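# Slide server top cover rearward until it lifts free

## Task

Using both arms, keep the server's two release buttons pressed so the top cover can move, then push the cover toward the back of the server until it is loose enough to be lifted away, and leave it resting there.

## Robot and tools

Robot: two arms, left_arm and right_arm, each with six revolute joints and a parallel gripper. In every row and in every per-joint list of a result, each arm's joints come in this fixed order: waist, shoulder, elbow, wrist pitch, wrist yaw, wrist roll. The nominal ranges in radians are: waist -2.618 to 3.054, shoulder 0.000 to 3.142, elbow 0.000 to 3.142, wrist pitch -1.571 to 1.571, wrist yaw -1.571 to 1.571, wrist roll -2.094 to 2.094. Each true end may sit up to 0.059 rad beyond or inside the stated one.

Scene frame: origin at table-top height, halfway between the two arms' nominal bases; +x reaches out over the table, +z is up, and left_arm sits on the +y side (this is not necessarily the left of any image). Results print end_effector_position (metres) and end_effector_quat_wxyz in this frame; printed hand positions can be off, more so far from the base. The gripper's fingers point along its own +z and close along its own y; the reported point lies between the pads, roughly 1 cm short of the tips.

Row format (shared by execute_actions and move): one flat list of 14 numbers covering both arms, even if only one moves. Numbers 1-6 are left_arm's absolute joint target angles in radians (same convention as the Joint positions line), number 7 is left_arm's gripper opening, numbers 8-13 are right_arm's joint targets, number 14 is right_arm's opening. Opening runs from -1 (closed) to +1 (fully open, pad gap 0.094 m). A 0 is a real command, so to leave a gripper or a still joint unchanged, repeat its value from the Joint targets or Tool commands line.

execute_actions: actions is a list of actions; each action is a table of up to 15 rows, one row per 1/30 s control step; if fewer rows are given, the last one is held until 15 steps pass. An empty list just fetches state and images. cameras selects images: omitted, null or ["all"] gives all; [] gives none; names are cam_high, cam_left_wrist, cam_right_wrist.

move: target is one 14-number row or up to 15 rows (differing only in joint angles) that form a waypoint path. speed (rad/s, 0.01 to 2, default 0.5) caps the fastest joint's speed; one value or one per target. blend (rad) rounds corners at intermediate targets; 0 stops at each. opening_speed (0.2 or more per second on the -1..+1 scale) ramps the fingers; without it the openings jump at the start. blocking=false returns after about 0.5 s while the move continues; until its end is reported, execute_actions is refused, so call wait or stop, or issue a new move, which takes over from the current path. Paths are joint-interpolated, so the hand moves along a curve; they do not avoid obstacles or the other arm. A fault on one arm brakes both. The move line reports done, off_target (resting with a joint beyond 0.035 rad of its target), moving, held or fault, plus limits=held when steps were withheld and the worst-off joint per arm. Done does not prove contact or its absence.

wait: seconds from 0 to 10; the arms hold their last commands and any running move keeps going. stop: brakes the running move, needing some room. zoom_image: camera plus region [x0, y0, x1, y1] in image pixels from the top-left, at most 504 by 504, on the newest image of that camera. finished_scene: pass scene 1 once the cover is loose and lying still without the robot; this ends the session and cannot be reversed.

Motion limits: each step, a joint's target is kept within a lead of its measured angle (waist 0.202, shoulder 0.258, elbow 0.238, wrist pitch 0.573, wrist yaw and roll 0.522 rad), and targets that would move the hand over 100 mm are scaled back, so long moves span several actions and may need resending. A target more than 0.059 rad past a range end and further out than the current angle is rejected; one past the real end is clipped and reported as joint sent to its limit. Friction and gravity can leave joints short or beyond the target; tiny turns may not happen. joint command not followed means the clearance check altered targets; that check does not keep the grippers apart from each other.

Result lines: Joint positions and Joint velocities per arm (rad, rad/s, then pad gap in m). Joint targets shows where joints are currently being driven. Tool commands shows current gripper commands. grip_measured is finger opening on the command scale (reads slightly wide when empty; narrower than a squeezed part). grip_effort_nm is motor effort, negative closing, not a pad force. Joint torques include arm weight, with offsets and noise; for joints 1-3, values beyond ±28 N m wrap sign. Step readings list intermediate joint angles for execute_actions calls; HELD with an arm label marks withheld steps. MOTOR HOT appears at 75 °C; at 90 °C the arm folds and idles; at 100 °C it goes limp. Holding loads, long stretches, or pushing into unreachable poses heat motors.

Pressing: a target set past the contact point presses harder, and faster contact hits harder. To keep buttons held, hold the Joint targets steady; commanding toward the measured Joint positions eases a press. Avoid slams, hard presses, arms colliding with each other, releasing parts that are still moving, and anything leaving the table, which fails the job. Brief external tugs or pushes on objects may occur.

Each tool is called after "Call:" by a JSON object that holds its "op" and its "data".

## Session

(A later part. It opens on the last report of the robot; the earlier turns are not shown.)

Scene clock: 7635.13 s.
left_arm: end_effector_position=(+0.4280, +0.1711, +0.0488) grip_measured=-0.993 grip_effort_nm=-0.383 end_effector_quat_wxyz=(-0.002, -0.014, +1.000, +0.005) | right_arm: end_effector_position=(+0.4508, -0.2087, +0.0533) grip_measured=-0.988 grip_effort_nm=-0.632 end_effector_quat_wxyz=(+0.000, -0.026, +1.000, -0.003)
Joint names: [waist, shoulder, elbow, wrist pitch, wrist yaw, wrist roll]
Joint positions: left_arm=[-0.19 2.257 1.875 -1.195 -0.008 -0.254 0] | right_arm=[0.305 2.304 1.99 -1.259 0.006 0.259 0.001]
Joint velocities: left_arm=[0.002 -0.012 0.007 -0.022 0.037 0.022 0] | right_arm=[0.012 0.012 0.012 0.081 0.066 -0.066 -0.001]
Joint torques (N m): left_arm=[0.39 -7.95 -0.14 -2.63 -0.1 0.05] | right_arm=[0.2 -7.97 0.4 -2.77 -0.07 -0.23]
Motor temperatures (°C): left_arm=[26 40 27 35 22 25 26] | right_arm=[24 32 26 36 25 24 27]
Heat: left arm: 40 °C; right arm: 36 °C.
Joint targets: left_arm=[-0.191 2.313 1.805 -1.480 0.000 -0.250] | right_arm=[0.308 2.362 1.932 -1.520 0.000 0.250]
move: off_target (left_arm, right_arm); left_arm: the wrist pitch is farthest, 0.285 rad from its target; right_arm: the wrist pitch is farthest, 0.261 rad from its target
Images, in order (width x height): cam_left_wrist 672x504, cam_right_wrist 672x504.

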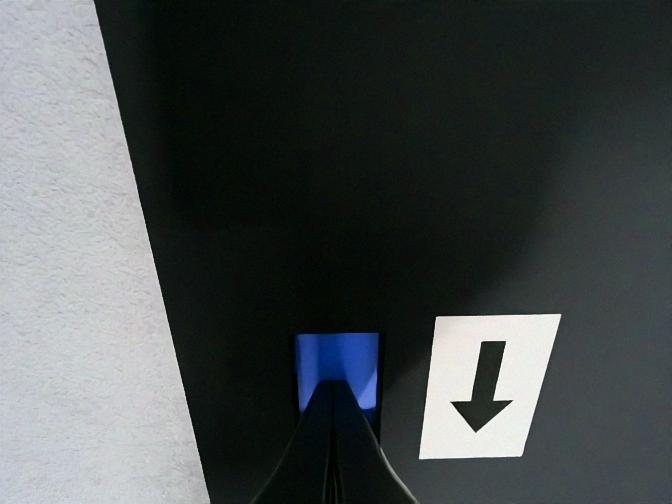

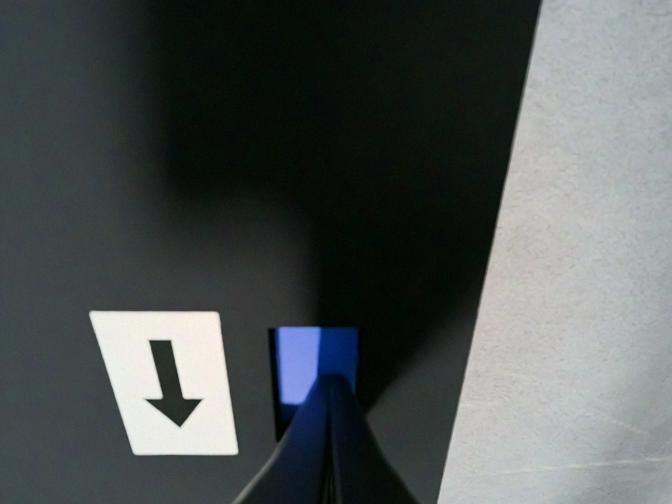

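Call:
{"op": "move", "data": {"target": [-0.193, 2.2757, 1.8219, -1.530, 0.0, -0.25, -1.0, 0.308, 2.325, 1.951, -1.555, 0.0, 0.25, -1.0], "speed": 0.05, "cameras": ["cam_left_wrist", "cam_right_wrist"]}}

Call:
{"op": "zoom_image", "data": {"camera": "cam_left_wrist", "region": [270, 310, 420, 460]}}

Call:
{"op": "zoom_image", "data": {"camera": "cam_right_wrist", "region": [240, 310, 390, 460]}}

Scene clock: 7642.83 s.
left_arm: end_effector_position=(+0.4269, +0.1714, +0.0519) grip_measured=-0.993 grip_effort_nm=-0.383 end_effector_quat_wxyz=(-0.004, -0.014, +1.000, +0.005) | right_arm: end_effector_position=(+0.4519, -0.2088, +0.0582) grip_measured=-0.988 grip_effort_nm=-0.637 end_effector_quat_wxyz=(+0.003, -0.026, +1.000, -0.003)
Joint names: [waist, shoulder, elbow, wrist pitch, wrist yaw, wrist roll]
Joint positions: left_arm=[-0.19 2.254 1.883 -1.21 -0.008 -0.254 0] | right_arm=[0.305 2.301 2.003 -1.27 0.008 0.259 0.001]
Joint velocities: left_arm=[-0.002 -0.017 -0.002 -0.007 -0.007 0.022 0] | right_arm=[-0.017 0.002 -0.007 0.007 0.037 -0.095 0]
Joint torques (N m): left_arm=[0.16 -11.22 0.75 -2.99 -0.1 0.05] | right_arm=[0.17 -11.18 0.88 -3.02 -0.1 -0.21]
Motor temperatures (°C): left_arm=[26 41 27 37 22 25 26] | right_arm=[24 34 26 38 25 24 27]
Heat: left arm: 41 °C; right arm: 38 °C.
Joint targets: left_arm=[-0.193 2.276 1.822 -1.530 0.000 -0.250] | right_arm=[0.308 2.325 1.951 -1.553 0.000 0.250]
joint sent to its limit (right arm) — the wrist pitch, lower limit.
move: off_target (left_arm, right_arm); left_arm: the wrist pitch is farthest, 0.320 rad from its target; right_arm: the wrist pitch is farthest, 0.285 rad from its target
Images, in order (width x height): cam_left_wrist 672x504, cam_right_wrist 672x504.

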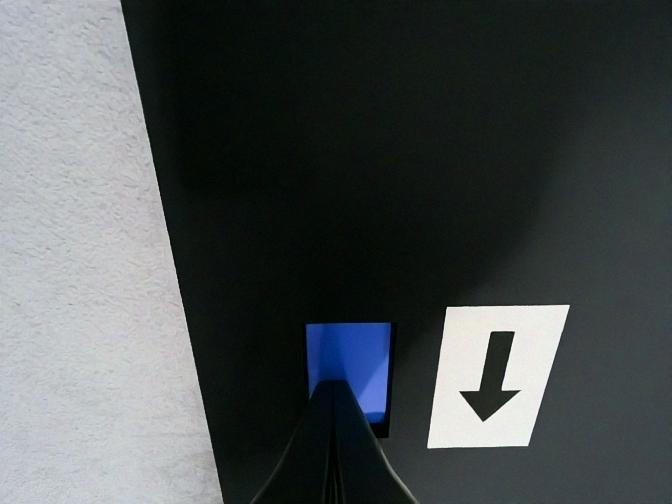

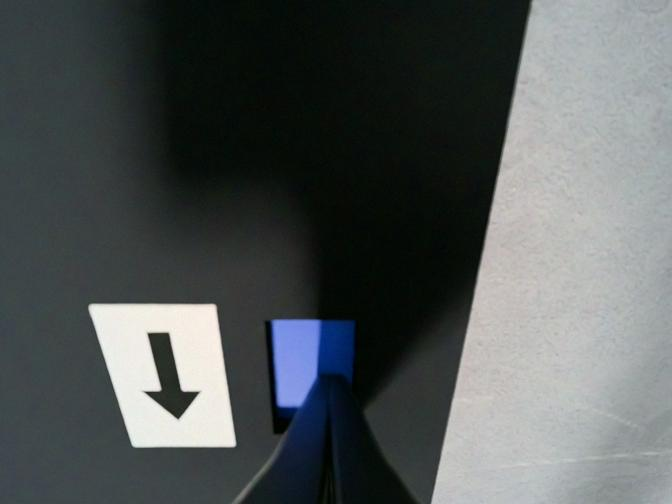

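Scaled by 3.360 from the camera's 672x504 image, which has a finer 960x720 frame.

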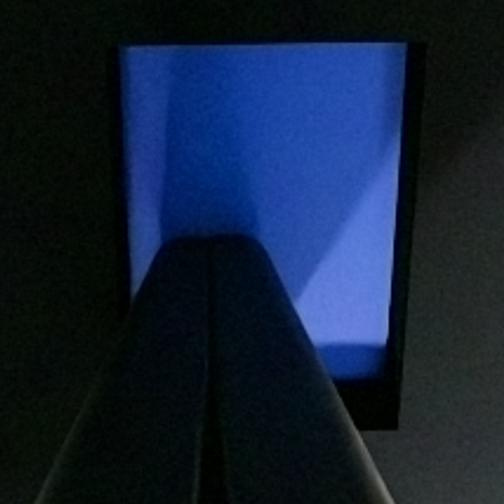

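Scaled by 3.360 from the camera's 672x504 image, which has a finer 960x720 frame.

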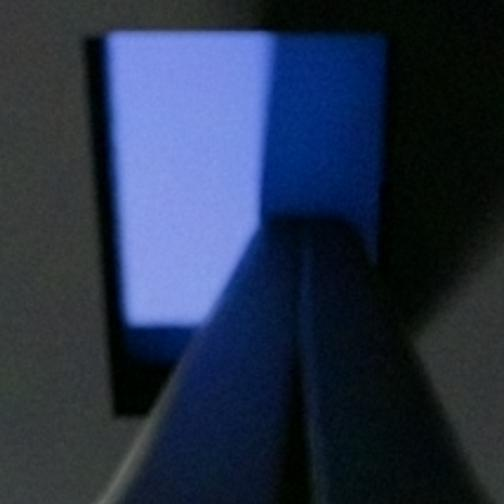

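Call:
{"op": "move", "data": {"target": [[-0.193, 2.2557, 1.845, -1.200, 0.0, -0.25, -1.0, 0.310, 2.310, 1.985, -1.262, 0.0, 0.25, -1.0], [-0.205, 2.300, 1.991, -1.265, 0.0, -0.25, -1.0, 0.324, 2.3626, 2.1346, -1.336, 0.0, 0.25, -1.0], [-0.205, 2.2476, 1.8827, -1.190, 0.0, -0.25, -1.0, 0.324, 2.301, 2.002, -1.255, 0.0, 0.25, -1.0], [-0.205, 2.3605, 1.8077, -1.204, 0.0, -0.25, -1.0, 0.324, 2.4098, 1.936, -1.2595, 0.0, 0.25, -1.0]], "speed": 0.2, "cameras": ["cam_left_wrist", "cam_right_wrist"]}}

Call:
{"op": "zoom_image", "data": {"camera": "cam_left_wrist", "region": [260, 310, 410, 460]}}

Call:
{"op": "zoom_image", "data": {"camera": "cam_right_wrist", "region": [250, 310, 400, 460]}}

Scene clock: 7729.47 s.
left_arm: end_effector_position=(+0.4300, +0.1671, +0.0483) grip_measured=-0.993 grip_effort_nm=-0.383 end_effector_quat_wxyz=(+0.003, -0.010, +1.000, +0.004) | right_arm: end_effector_position=(+0.4542, -0.2020, +0.0533) grip_measured=-0.988 grip_effort_nm=-0.637 end_effector_quat_wxyz=(+0.007, -0.032, +0.999, -0.001)
Joint names: [waist, shoulder, elbow, wrist pitch, wrist yaw, wrist roll]
Joint positions: left_arm=[-0.198 2.26 1.878 -1.186 -0.008 -0.254 0] | right_arm=[0.317 2.312 2.003 -1.249 0.006 0.259 0.001]
Joint velocities: left_arm=[-0.017 -0.017 -0.007 -0.051 0.007 -0.022 -0.001] | right_arm=[-0.002 -0.007 -0.007 -0.037 -0.007 0.022 0]
Joint torques (N m): left_arm=[-0.25 -3.78 -0.09 0.11 -0.09 0.04] | right_arm=[0.7 -4.08 -0.39 0.19 -0.09 -0.2]
Motor temperatures (°C): left_arm=[26 51 26 48 22 25 26] | right_arm=[24 45 27 41 25 24 27]
Heat: left arm: 51 °C; right arm: 45 °C.
Joint targets: left_arm=[-0.205 2.360 1.808 -1.204 0.000 -0.250] | right_arm=[0.324 2.410 1.936 -1.259 0.000 0.250]
move: off_target (left_arm, right_arm); left_arm: the shoulder is farthest, 0.101 rad from its target; right_arm: the shoulder is farthest, 0.098 rad from its target
Images, in order (width x height): cam_left_wrist 672x504, cam_right_wrist 672x504.

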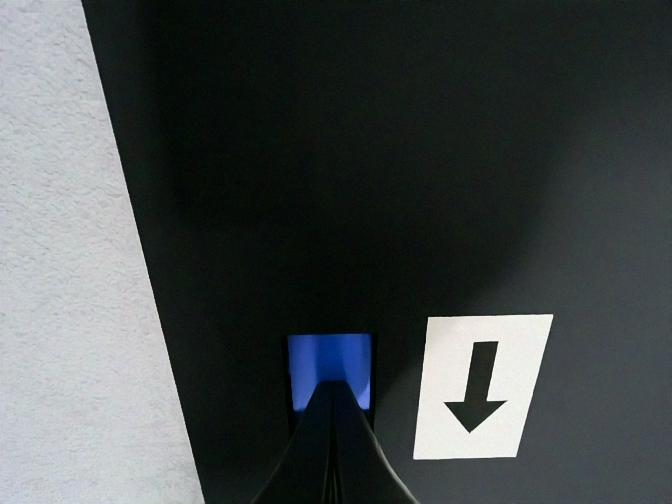

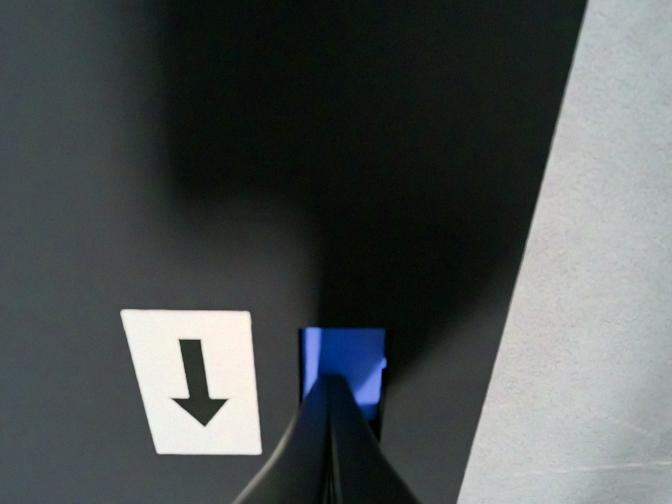

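Scaled by 3.360 from the camera's 672x504 image, which has a finer 960x720 frame.

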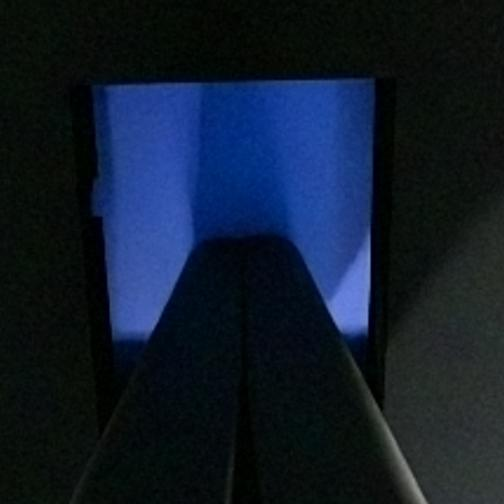

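Scaled by 3.360 from the camera's 672x504 image, which has a finer 960x720 frame.

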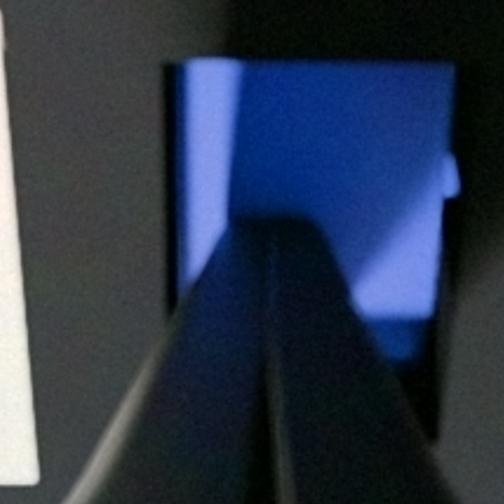

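Call:
{"op": "execute_actions", "data": {"actions": [], "cameras": ["all"]}}

Scene clock: 7783.17 s.
left_arm: end_effector_position=(+0.4300, +0.1671, +0.0483) grip_measured=-0.993 grip_effort_nm=-0.388 end_effector_quat_wxyz=(+0.003, -0.010, +1.000, +0.004) | right_arm: end_effector_position=(+0.4542, -0.2020, +0.0533) grip_measured=-0.988 grip_effort_nm=-0.632 end_effector_quat_wxyz=(+0.007, -0.032, +0.999, -0.001)
Joint names: [waist, shoulder, elbow, wrist pitch, wrist yaw, wrist roll]
Joint positions: left_arm=[-0.198 2.26 1.878 -1.186 -0.008 -0.254 0] | right_arm=[0.317 2.312 2.003 -1.249 0.006 0.259 0.001]
Joint velocities: left_arm=[0.002 -0.046 0.017 0.022 -0.11 -0.007 0] | right_arm=[-0.012 0.007 -0.007 -0.051 -0.051 0.022 -0.002]
Joint torques (N m): left_arm=[-0.25 -3.73 -0.12 0.11 -0.09 0.05] | right_arm=[0.61 -4.1 -0.29 0.18 -0.11 -0.21]
Motor temperatures (°C): left_arm=[26 41 26 36 22 25 26] | right_arm=[24 35 26 36 25 24 27]
Heat: left arm: 41 °C; right arm: 36 °C.
Joint targets: left_arm=[-0.205 2.360 1.808 -1.204 0.000 -0.250] | right_arm=[0.324 2.410 1.936 -1.259 0.000 0.250]
Tool commands: left_gripper/opening=-1.0 right_gripper/opening=-1.0

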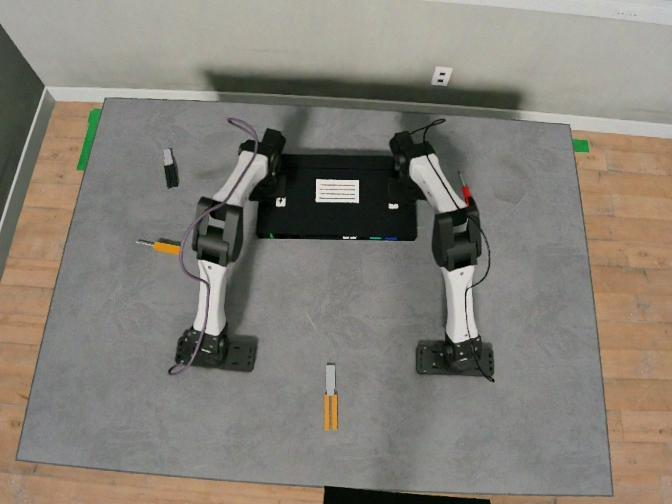

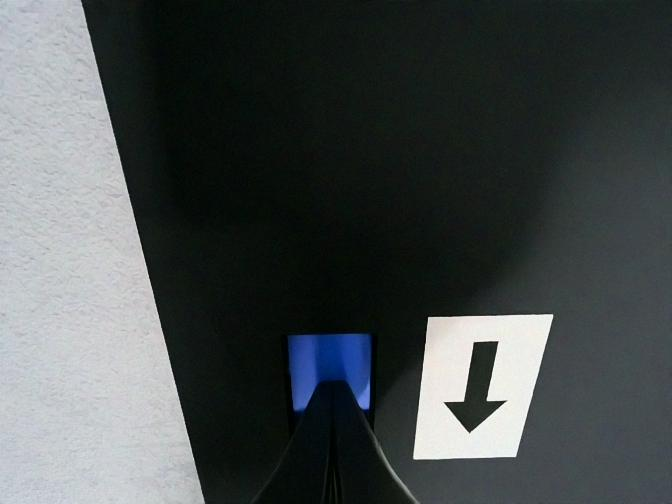

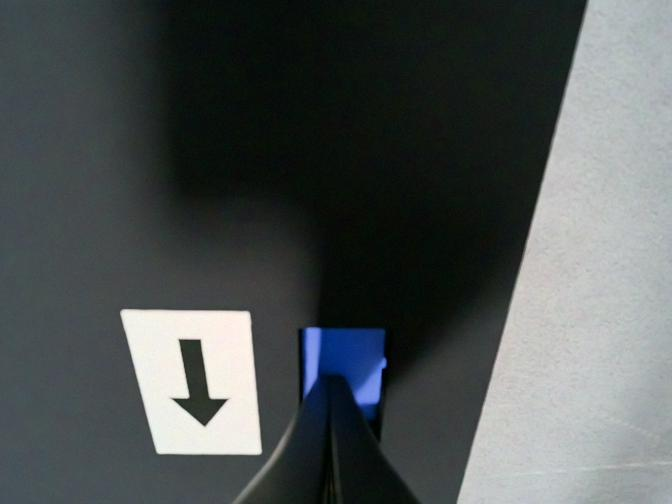

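Call:
{"op": "move", "data": {"target": [-0.205, 2.3605, 1.8077, -1.204, 0, -0.25, -0.85, 0.321, 2.4098, 1.936, -1.2595, 0, 0.25, -0.85], "opening_speed": 0.3, "cameras": ["cam_left_wrist", "cam_right_wrist"]}}

Call:
{"op": "move", "data": {"target": [-0.205, 2.3605, 1.8077, -1.204, 0, -0.25, -0.78, 0.321, 2.4098, 1.936, -1.2595, 0, 0.25, -0.78], "opening_speed": 0.3, "cameras": ["cam_left_wrist", "cam_right_wrist"]}}

Scene clock: 7858.57 s.
left_arm: end_effector_position=(+0.4305, +0.1664, +0.0483) grip_measured=-0.853 grip_effort_nm=0.159 end_effector_quat_wxyz=(+0.003, -0.010, +1.000, +0.002) | right_arm: end_effector_position=(+0.4546, -0.2040, +0.0533) grip_measured=-0.852 grip_effort_nm=0.115 end_effector_quat_wxyz=(+0.008, -0.032, +0.999, -0.007)
Joint names: [waist, shoulder, elbow, wrist pitch, wrist yaw, wrist roll]
Joint positions: left_arm=[-0.198 2.26 1.878 -1.183 -0.005 -0.254 0.007] | right_arm=[0.317 2.312 2.003 -1.25 0.017 0.259 0.007]
Joint velocities: left_arm=[-0.012 -0.007 -0.027 0.037 -0.037 -0.081 0] | right_arm=[-0.017 -0.007 -0.002 -0.037 -0.051 0.022 -0.002]
Joint torques (N m): left_arm=[-0.24 -3.75 -0.09 0.09 -0.14 0.05] | right_arm=[0.47 -4.16 -0.24 0.24 -0.2 -0.2]
Motor temperatures (°C): left_arm=[26 38 26 32 22 25 26] | right_arm=[24 33 26 34 25 24 27]
Heat: left arm: 38 °C; right arm: 34 °C.
Joint targets: left_arm=[-0.205 2.360 1.808 -1.204 0.000 -0.250] | right_arm=[0.321 2.410 1.936 -1.260 0.000 0.250]
move: off_target (left_arm, right_arm); left_arm: the shoulder is farthest, 0.101 rad from its target; right_arm: the shoulder is farthest, 0.098 rad from its target
Images, in order (width x height): cam_left_wrist 672x504, cam_right_wrist 672x504.

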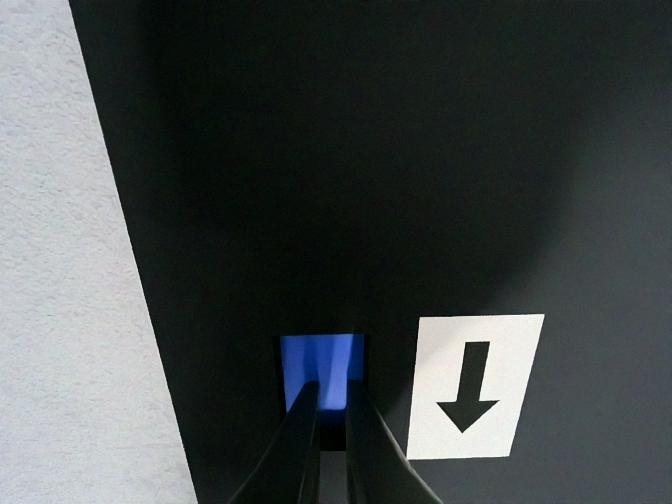

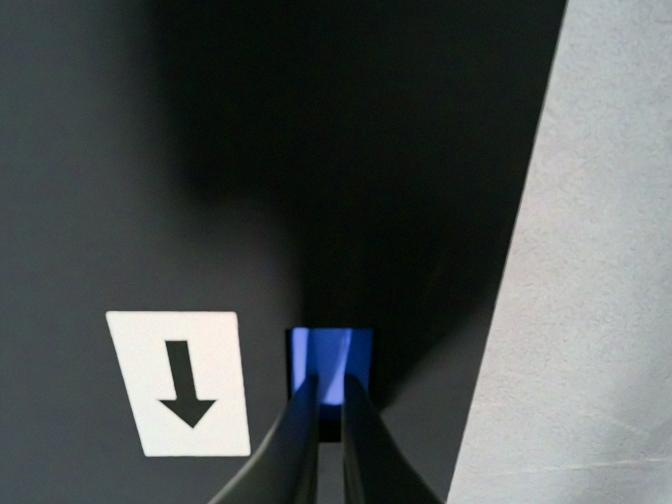

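Scene clock: 7859.07 s.
left_arm: end_effector_position=(+0.4303, +0.1671, +0.0483) grip_measured=-0.783 grip_effort_nm=0.164 end_effector_quat_wxyz=(+0.003, -0.010, +1.000, +0.004) | right_arm: end_effector_position=(+0.4546, -0.2049, +0.0534) grip_measured=-0.783 grip_effort_nm=0.173 end_effector_quat_wxyz=(+0.008, -0.032, +0.999, -0.009)
Joint names: [waist, shoulder, elbow, wrist pitch, wrist yaw, wrist roll]
Joint positions: left_arm=[-0.198 2.26 1.878 -1.185 -0.009 -0.254 0.01] | right_arm=[0.317 2.312 2.003 -1.251 0.022 0.259 0.01]
Joint velocities: left_arm=[-0.007 -0.027 -0.007 0.007 0.007 -0.022 0.001] | right_arm=[0.002 -0.002 0.002 -0.037 -0.007 0.037 0]
Joint torques (N m): left_arm=[-0.27 -3.77 -0.12 0.11 -0.09 0.05] | right_arm=[0.28 -4.1 -0.39 0.2 -0.22 -0.23]
Motor temperatures (°C): left_arm=[26 38 26 32 22 25 26] | right_arm=[24 33 26 34 25 24 27]
Heat: left arm: 38 °C; right arm: 34 °C.
Joint targets: left_arm=[-0.205 2.360 1.808 -1.204 0.000 -0.250] | right_arm=[0.321 2.410 1.936 -1.260 0.000 0.250]
move: off_target (left_arm, right_arm); left_arm: the shoulder is farthest, 0.101 rad from its target; right_arm: the shoulder is farthest, 0.098 rad from its target
Images, in order (width x height): cam_left_wrist 672x504, cam_right_wrist 672x504.

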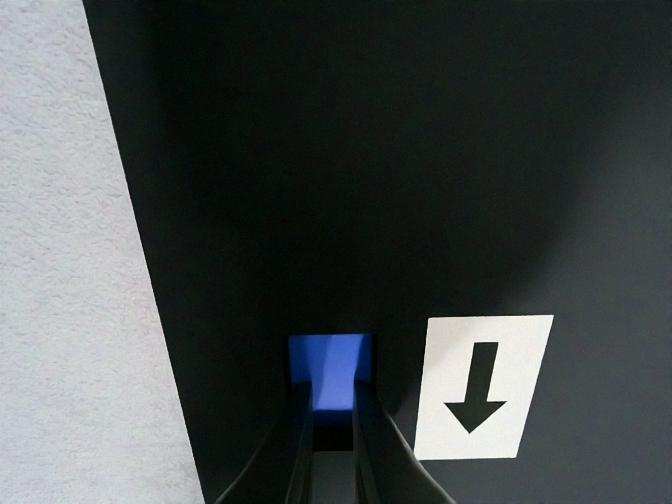

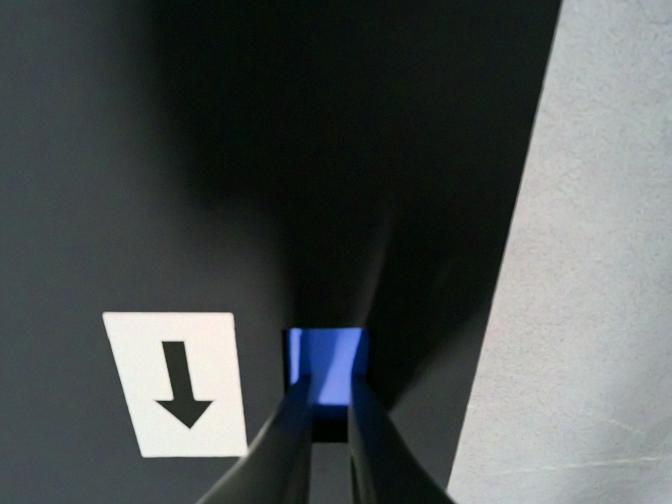

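Call:
{"op": "zoom_image", "data": {"camera": "cam_right_wrist", "region": [250, 310, 400, 460]}}

Call:
{"op": "zoom_image", "data": {"camera": "cam_left_wrist", "region": [255, 310, 405, 460]}}

Scaled by 3.360 from the camera's 672x504 image, which has a finer 960x720 frame.

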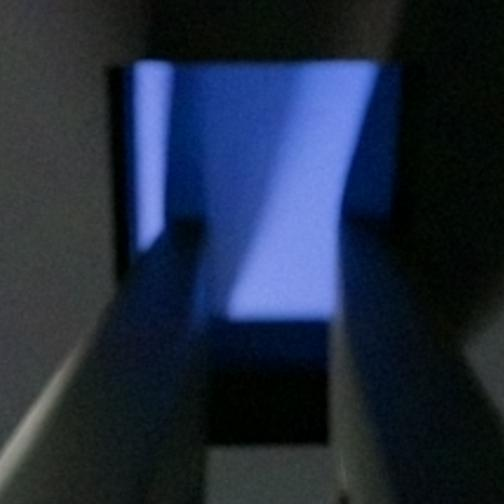

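Scaled by 3.360 from the camera's 672x504 image, which has a finer 960x720 frame.

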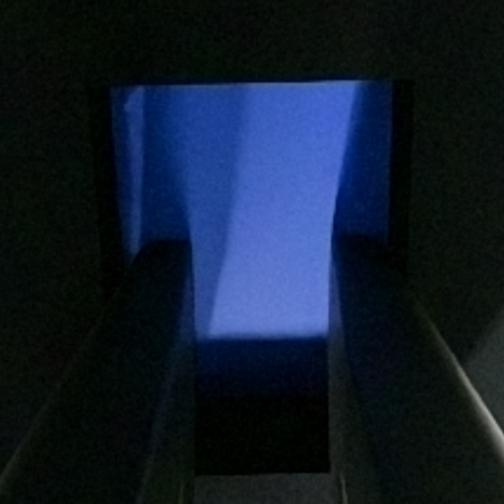

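Call:
{"op": "move", "data": {"target": [-0.205, 2.3605, 1.8077, -1.204, 0, -0.25, -0.75, 0.321, 2.4098, 1.936, -1.2595, 0, 0.25, -0.75], "opening_speed": 0.3, "cameras": []}}

Call:
{"op": "move", "data": {"target": [-0.205, 2.3605, 1.8077, -1.204, 0, -0.25, -0.72, 0.321, 2.4098, 1.936, -1.2595, 0, 0.25, -0.72], "opening_speed": 0.3, "cameras": []}}

Call:
{"op": "move", "data": {"target": [-0.205, 2.3605, 1.8077, -1.204, 0, -0.25, -0.69, 0.321, 2.4098, 1.936, -1.2595, 0, 0.25, -0.69], "opening_speed": 0.3, "cameras": ["cam_left_wrist", "cam_right_wrist"]}}

Scene clock: 7884.77 s.
left_arm: end_effector_position=(+0.4302, +0.1674, +0.0483) grip_measured=-0.759 grip_effort_nm=0.471 end_effector_quat_wxyz=(+0.003, -0.011, +1.000, +0.004) | right_arm: end_effector_position=(+0.4544, -0.2043, +0.0533) grip_measured=-0.754 grip_effort_nm=0.242 end_effector_quat_wxyz=(+0.008, -0.032, +0.999, -0.008)
Joint names: [waist, shoulder, elbow, wrist pitch, wrist yaw, wrist roll]
Joint positions: left_arm=[-0.198 2.26 1.878 -1.185 -0.01 -0.256 0.011] | right_arm=[0.317 2.312 2.003 -1.251 0.019 0.259 0.012]
Joint velocities: left_arm=[0.007 -0.007 0.002 -0.007 0.037 -0.022 0] | right_arm=[0.007 -0.002 0.017 -0.007 -0.037 -0.037 0.001]
Joint torques (N m): left_arm=[-0.25 -3.73 -0.12 0.11 -0.09 0.06] | right_arm=[0.38 -4.3 -0.31 0.19 -0.22 -0.21]
Motor temperatures (°C): left_arm=[26 38 26 32 22 25 26] | right_arm=[24 33 26 34 25 24 27]
Heat: left arm: 38 °C; right arm: 34 °C.
Joint targets: left_arm=[-0.205 2.360 1.808 -1.204 0.000 -0.250] | right_arm=[0.321 2.410 1.936 -1.260 0.000 0.250]
move: off_target (left_arm, right_arm); left_arm: the shoulder is farthest, 0.101 rad from its target; right_arm: the shoulder is farthest, 0.098 rad from its target
No camera images: "cameras" was empty.

Scene clock: 7885.27 s.
left_arm: end_effector_position=(+0.4302, +0.1674, +0.0483) grip_measured=-0.739 grip_effort_nm=0.999 end_effector_quat_wxyz=(+0.003, -0.012, +1.000, +0.004) | right_arm: end_effector_position=(+0.4544, -0.2042, +0.0533) grip_measured=-0.733 grip_effort_nm=0.716 end_effector_quat_wxyz=(+0.008, -0.029, +1.000, -0.007)
Joint names: [waist, shoulder, elbow, wrist pitch, wrist yaw, wrist roll]
Joint positions: left_arm=[-0.198 2.26 1.878 -1.185 -0.01 -0.257 0.012] | right_arm=[0.317 2.312 2.003 -1.251 0.018 0.265 0.013]
Joint velocities: left_arm=[0.002 0.007 -0.002 -0.022 -0.022 0.051 -0.001] | right_arm=[-0.007 -0.007 -0.022 -0.007 0.037 -0.022 0]
Joint torques (N m): left_arm=[-0.25 -3.77 -0.1 0.11 -0.08 0.08] | right_arm=[0.43 -4.1 -0.38 0.22 -0.19 -0.28]
Motor temperatures (°C): left_arm=[26 38 26 31 22 25 26] | right_arm=[24 33 26 33 25 24 27]
Heat: left arm: 38 °C; right arm: 33 °C.
Joint targets: left_arm=[-0.205 2.360 1.808 -1.204 0.000 -0.250] | right_arm=[0.321 2.410 1.936 -1.260 0.000 0.250]
move: off_target (left_arm, right_arm); left_arm: the shoulder is farthest, 0.101 rad from its target; right_arm: the shoulder is farthest, 0.098 rad from its target
No camera images: "cameras" was empty.

Scene clock: 7885.77 s.
left_arm: end_effector_position=(+0.4302, +0.1674, +0.0483) grip_measured=-0.729 grip_effort_nm=1.233 end_effector_quat_wxyz=(+0.003, -0.012, +1.000, +0.004) | right_arm: end_effector_position=(+0.4544, -0.2042, +0.0533) grip_measured=-0.712 grip_effort_nm=1.238 end_effector_quat_wxyz=(+0.008, -0.027, +1.000, -0.007)
Joint names: [waist, shoulder, elbow, wrist pitch, wrist yaw, wrist roll]
Joint positions: left_arm=[-0.198 2.26 1.878 -1.185 -0.01 -0.257 0.013] | right_arm=[0.317 2.312 2.003 -1.251 0.018 0.269 0.014]
Joint velocities: left_arm=[-0.012 -0.017 -0.012 0.037 -0.037 -0.007 0] | right_arm=[-0.012 -0.017 -0.017 -0.037 0.022 -0.051 -0.001]
Joint torques (N m): left_arm=[-0.25 -3.74 -0.1 0.11 -0.09 0.08] | right_arm=[0.38 -4.16 -0.28 0.18 -0.19 -0.34]
Motor temperatures (°C): left_arm=[26 38 26 31 22 25 26] | right_arm=[24 33 26 33 25 24 27]
Heat: left arm: 38 °C; right arm: 33 °C.
Joint targets: left_arm=[-0.205 2.360 1.808 -1.204 0.000 -0.250] | right_arm=[0.321 2.410 1.936 -1.260 0.000 0.250]
move: off_target (left_arm, right_arm); left_arm: the shoulder is farthest, 0.101 rad from its target; right_arm: the shoulder is farthest, 0.098 rad from its target
Images, in order (width x height): cam_left_wrist 672x504, cam_right_wrist 672x504.

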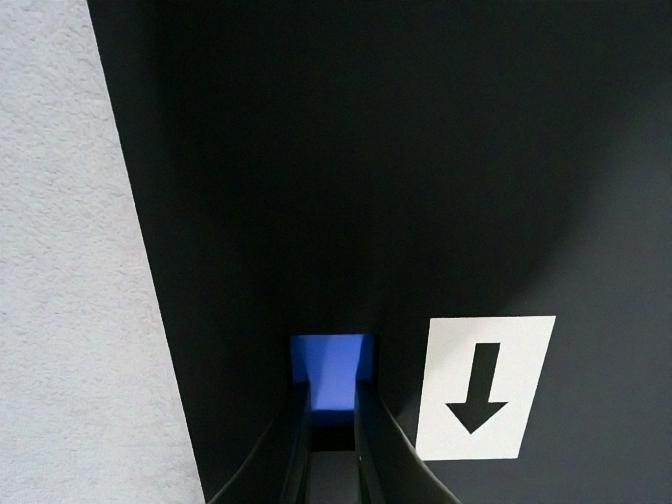

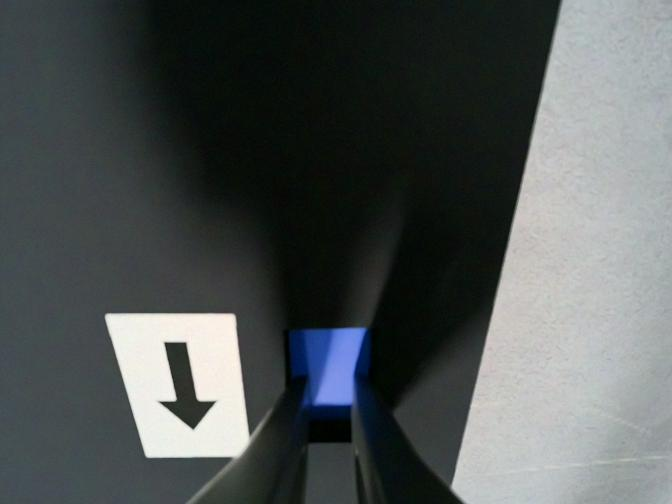

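Call:
{"op": "move", "data": {"target": [-0.205, 2.2863, 1.8495, -1.2033, 0, -0.25, -0.69, 0.321, 2.3356, 1.9785, -1.2595, 0, 0.25, -0.69], "speed": 0.1, "cameras": ["cam_left_wrist", "cam_right_wrist"]}}

Call:
{"op": "zoom_image", "data": {"camera": "cam_right_wrist", "region": [250, 310, 400, 460]}}

Call:
{"op": "zoom_image", "data": {"camera": "cam_left_wrist", "region": [255, 310, 405, 460]}}

Scene clock: 7906.77 s.
left_arm: end_effector_position=(+0.4327, +0.1668, +0.0518) grip_measured=-0.729 grip_effort_nm=1.233 end_effector_quat_wxyz=(+0.011, -0.012, +1.000, +0.003) | right_arm: end_effector_position=(+0.4562, -0.2036, +0.0580) grip_measured=-0.710 grip_effort_nm=1.092 end_effector_quat_wxyz=(+0.015, -0.026, +1.000, -0.005)
Joint names: [waist, shoulder, elbow, wrist pitch, wrist yaw, wrist roll]
Joint positions: left_arm=[-0.198 2.252 1.879 -1.178 -0.01 -0.258 0.013] | right_arm=[0.317 2.301 2.003 -1.246 0.018 0.27 0.014]
Joint velocities: left_arm=[-0.012 0.017 0.002 -0.007 0.037 -0.007 0] | right_arm=[0.002 0.002 -0.007 0.007 -0.051 0.051 -0.001]
Joint torques (N m): left_arm=[-0.24 -10.02 3.77 0.04 -0.09 0.09] | right_arm=[0.42 -10.35 3.25 0.17 -0.21 -0.36]
Motor temperatures (°C): left_arm=[26 37 26 31 22 25 28] | right_arm=[24 33 26 33 25 25 28]
Heat: left arm: 37 °C; right arm: 33 °C.
Joint targets: left_arm=[-0.205 2.286 1.850 -1.203 0.000 -0.250] | right_arm=[0.321 2.335 1.979 -1.260 0.000 0.250]
move: done
Images, in order (width x height): cam_left_wrist 672x504, cam_right_wrist 672x504.

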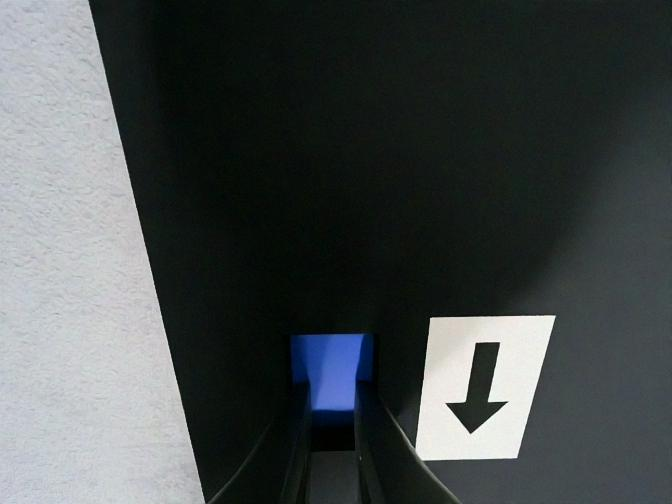

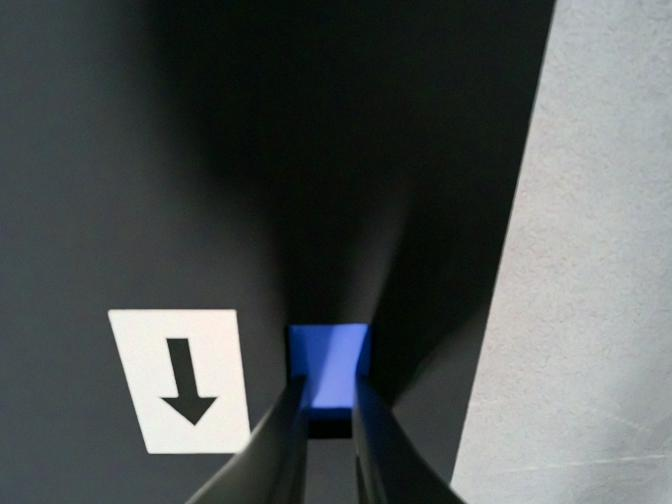

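Scaled by 3.360 from the camera's 672x504 image, which has a finer 960x720 frame.

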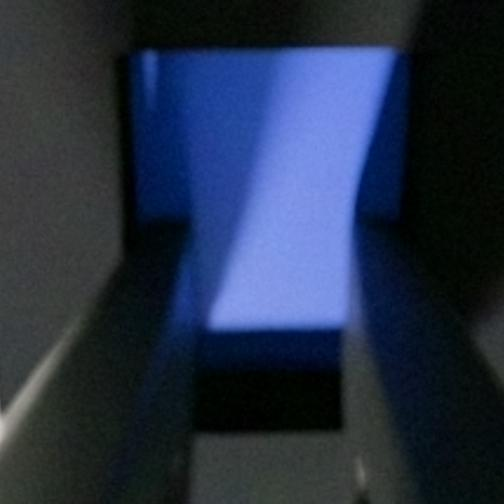

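Scaled by 3.360 from the camera's 672x504 image, which has a finer 960x720 frame.

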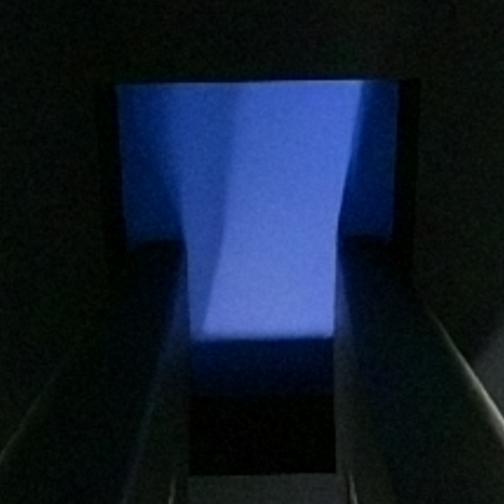

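Call:
{"op": "move", "data": {"target": [-0.205, 2.2863, 1.8495, -1.2033, 0, -0.25, -0.69, 0.321, 2.3356, 1.9785, -1.2595, 0, 0.25, -0.80], "opening_speed": 0.4, "cameras": []}}

Call:
{"op": "move", "data": {"target": [-0.205, 2.2863, 1.8495, -1.2033, 0, -0.25, -0.69, 0.3185, 2.4098, 1.936, -1.2595, 0, 0.25, -0.80], "speed": 0.15, "cameras": ["cam_left_wrist", "cam_right_wrist"]}}

Call:
{"op": "zoom_image", "data": {"camera": "cam_right_wrist", "region": [250, 310, 400, 460]}}

Scene clock: 7923.07 s.
left_arm: end_effector_position=(+0.4327, +0.1668, +0.0518) grip_measured=-0.729 grip_effort_nm=1.233 end_effector_quat_wxyz=(+0.011, -0.012, +1.000, +0.003) | right_arm: end_effector_position=(+0.4562, -0.2028, +0.0580) grip_measured=-0.799 grip_effort_nm=-0.037 end_effector_quat_wxyz=(+0.015, -0.030, +0.999, -0.003)
Joint names: [waist, shoulder, elbow, wrist pitch, wrist yaw, wrist roll]
Joint positions: left_arm=[-0.198 2.252 1.879 -1.178 -0.01 -0.258 0.013] | right_arm=[0.317 2.301 2.003 -1.245 0.014 0.262 0.009]
Joint velocities: left_arm=[0.002 -0.017 -0.002 0.022 -0.007 0.037 -0.001] | right_arm=[-0.002 -0.007 -0.007 0.022 0.051 0.007 0.001]
Joint torques (N m): left_arm=[-0.24 -9.96 3.77 0.05 -0.09 0.09] | right_arm=[0.43 -10.29 3.1 0.15 -0.17 -0.25]
Motor temperatures (°C): left_arm=[26 42 26 30 22 25 28] | right_arm=[24 37 26 33 25 25 28]
Heat: left arm: 42 °C; right arm: 37 °C.
Joint targets: left_arm=[-0.205 2.286 1.850 -1.203 0.000 -0.250] | right_arm=[0.321 2.335 1.979 -1.259 0.000 0.250]
move: done
No camera images: "cameras" was empty.

Scene clock: 7923.80 s.
left_arm: end_effector_position=(+0.4327, +0.1668, +0.0518) grip_measured=-0.729 grip_effort_nm=1.228 end_effector_quat_wxyz=(+0.011, -0.012, +1.000, +0.003) | right_arm: end_effector_position=(+0.4551, -0.2032, +0.0551) grip_measured=-0.799 grip_effort_nm=-0.037 end_effector_quat_wxyz=(+0.012, -0.031, +0.999, -0.004)
Joint names: [waist, shoulder, elbow, wrist pitch, wrist yaw, wrist roll]
Joint positions: left_arm=[-0.198 2.252 1.879 -1.178 -0.01 -0.258 0.013] | right_arm=[0.317 2.304 1.997 -1.243 0.014 0.261 0.009]
Joint velocities: left_arm=[0.007 0.012 -0.022 0.007 0.066 -0.051 -0.001] | right_arm=[-0.012 -0.002 -0.022 0.022 0.022 -0.007 -0.001]
Joint torques (N m): left_arm=[-0.27 -9.99 3.79 0.05 -0.08 0.09] | right_arm=[0.25 -3.37 0.13 0.12 -0.15 -0.25]
Motor temperatures (°C): left_arm=[26 42 26 30 22 25 28] | right_arm=[24 37 26 33 25 25 28]
Heat: left arm: 42 °C; right arm: 37 °C.
Joint targets: left_arm=[-0.205 2.286 1.850 -1.203 0.000 -0.250] | right_arm=[0.319 2.410 1.936 -1.260 0.000 0.250]
move: off_target (right_arm); right_arm: the shoulder is farthest, 0.105 rad from its target
Images, in order (width x height): cam_left_wrist 672x504, cam_right_wrist 672x504.

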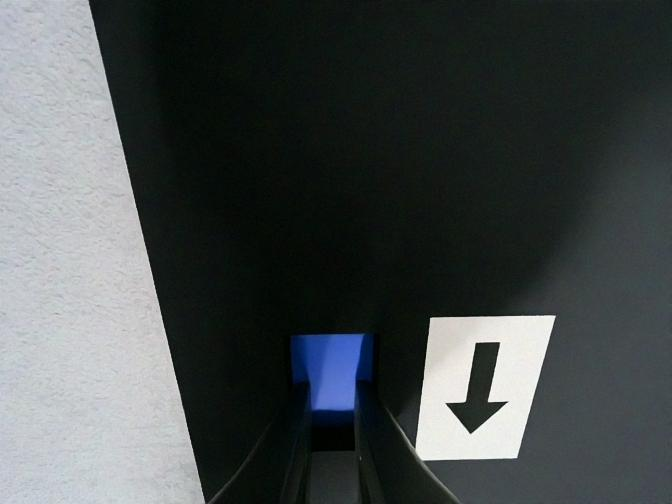

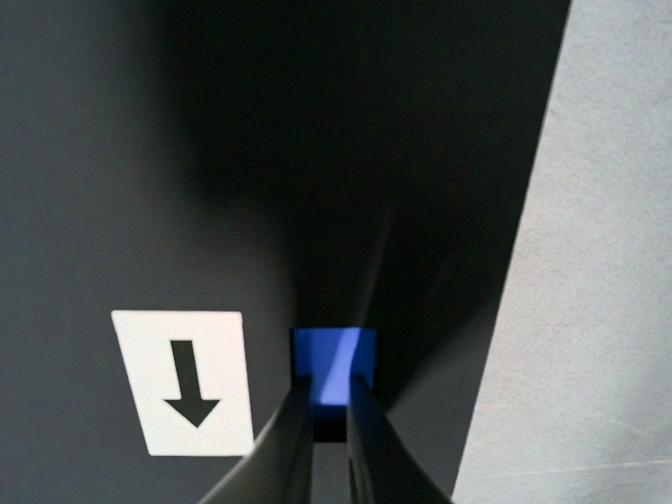

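Scaled by 3.360 from the camera's 672x504 image, which has a finer 960x720 frame.

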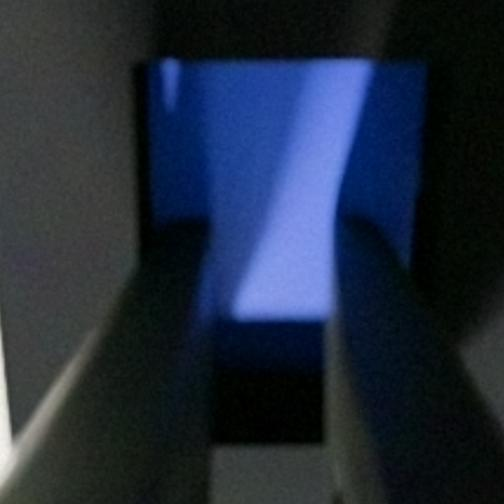

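Call:
{"op": "move", "data": {"target": [-0.205, 2.2863, 1.8495, -1.2033, 0, -0.25, -0.69, 0.3185, 2.4098, 1.936, -1.2595, 0, 0.25, -0.62], "opening_speed": 0.4, "cameras": []}}

Call:
{"op": "move", "data": {"target": [-0.205, 2.2863, 1.8495, -1.2033, 0, -0.25, -0.69, 0.3185, 2.3568, 1.9663, -1.2595, 0, 0.25, -0.62], "speed": 0.15, "cameras": ["cam_left_wrist", "cam_right_wrist"]}}

Call:
{"op": "zoom_image", "data": {"camera": "cam_right_wrist", "region": [250, 310, 400, 460]}}

Scene clock: 7936.87 s.
left_arm: end_effector_position=(+0.4327, +0.1668, +0.0518) grip_measured=-0.729 grip_effort_nm=1.228 end_effector_quat_wxyz=(+0.011, -0.012, +1.000, +0.003) | right_arm: end_effector_position=(+0.4552, -0.2037, +0.0551) grip_measured=-0.709 grip_effort_nm=1.272 end_effector_quat_wxyz=(+0.012, -0.027, +1.000, -0.005)
Joint names: [waist, shoulder, elbow, wrist pitch, wrist yaw, wrist roll]
Joint positions: left_arm=[-0.198 2.252 1.879 -1.178 -0.01 -0.258 0.013] | right_arm=[0.317 2.304 1.997 -1.243 0.017 0.269 0.014]
Joint velocities: left_arm=[-0.022 -0.002 -0.012 0.022 -0.007 -0.007 0] | right_arm=[-0.002 -0.012 -0.012 0.051 -0.022 0.037 0]
Joint torques (N m): left_arm=[-0.21 -10.04 3.78 0.05 -0.07 0.09] | right_arm=[0.2 -3.4 0.16 0.13 -0.17 -0.34]
Motor temperatures (°C): left_arm=[26 45 26 30 22 25 28] | right_arm=[24 35 26 32 25 25 28]
Heat: left arm: 45 °C; right arm: 35 °C.
Joint targets: left_arm=[-0.205 2.286 1.850 -1.203 0.000 -0.250] | right_arm=[0.319 2.410 1.936 -1.260 0.000 0.250]
move: off_target (right_arm); right_arm: the shoulder is farthest, 0.105 rad from its target
No camera images: "cameras" was empty.

Scene clock: 7937.57 s.
left_arm: end_effector_position=(+0.4327, +0.1668, +0.0518) grip_measured=-0.729 grip_effort_nm=1.228 end_effector_quat_wxyz=(+0.011, -0.012, +1.000, +0.003) | right_arm: end_effector_position=(+0.4554, -0.2037, +0.0561) grip_measured=-0.709 grip_effort_nm=1.272 end_effector_quat_wxyz=(+0.013, -0.027, +1.000, -0.005)
Joint names: [waist, shoulder, elbow, wrist pitch, wrist yaw, wrist roll]
Joint positions: left_arm=[-0.198 2.252 1.879 -1.178 -0.01 -0.258 0.013] | right_arm=[0.317 2.302 1.997 -1.243 0.017 0.269 0.014]
Joint velocities: left_arm=[0.007 -0.002 -0.012 0.037 0.007 -0.022 0] | right_arm=[-0.007 0.007 -0.002 0.081 0.007 -0.081 0]
Joint torques (N m): left_arm=[-0.25 -9.98 3.79 0.04 -0.08 0.09] | right_arm=[0.1 -8.35 2.55 0.11 -0.2 -0.33]
Motor temperatures (°C): left_arm=[26 45 26 30 22 25 28] | right_arm=[24 35 26 32 25 25 28]
Heat: left arm: 45 °C; right arm: 35 °C.
Joint targets: left_arm=[-0.205 2.286 1.850 -1.203 0.000 -0.250] | right_arm=[0.319 2.357 1.966 -1.260 0.000 0.250]
move: off_target (right_arm); right_arm: the shoulder is farthest, 0.055 rad from its target
Images, in order (width x height): cam_left_wrist 672x504, cam_right_wrist 672x504.

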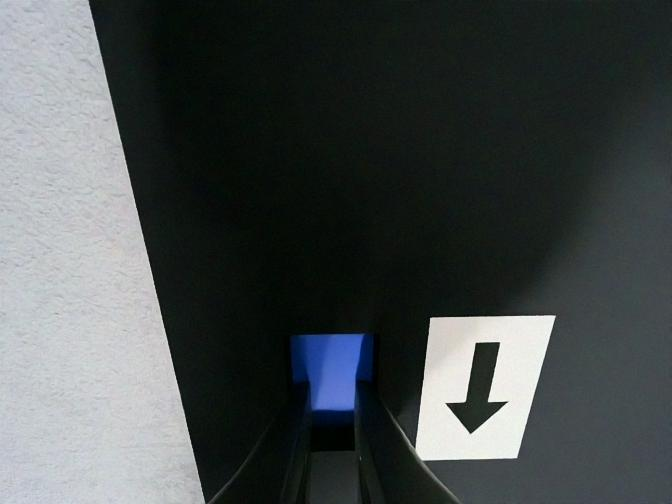

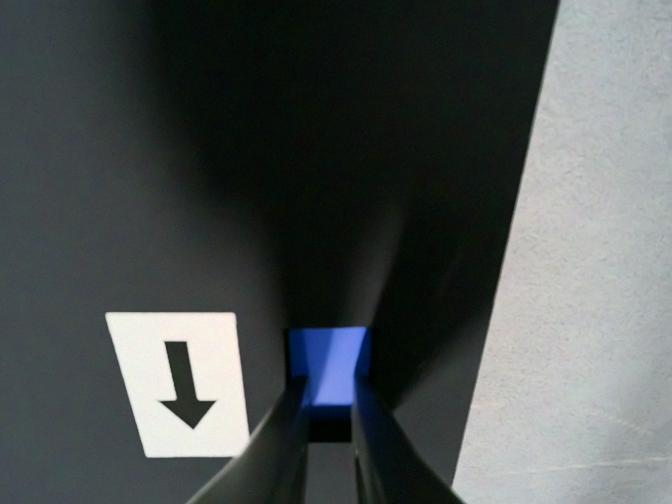

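Scaled by 3.360 from the camera's 672x504 image, which has a finer 960x720 frame.

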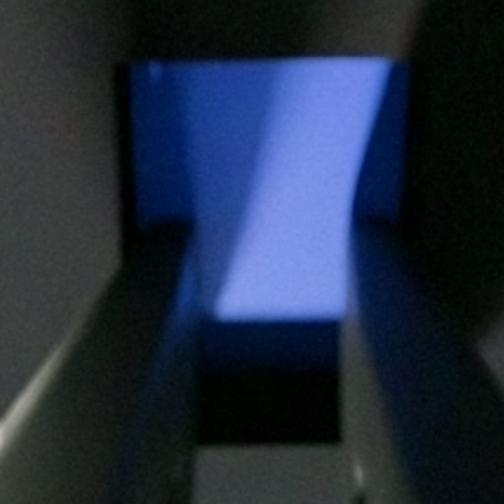

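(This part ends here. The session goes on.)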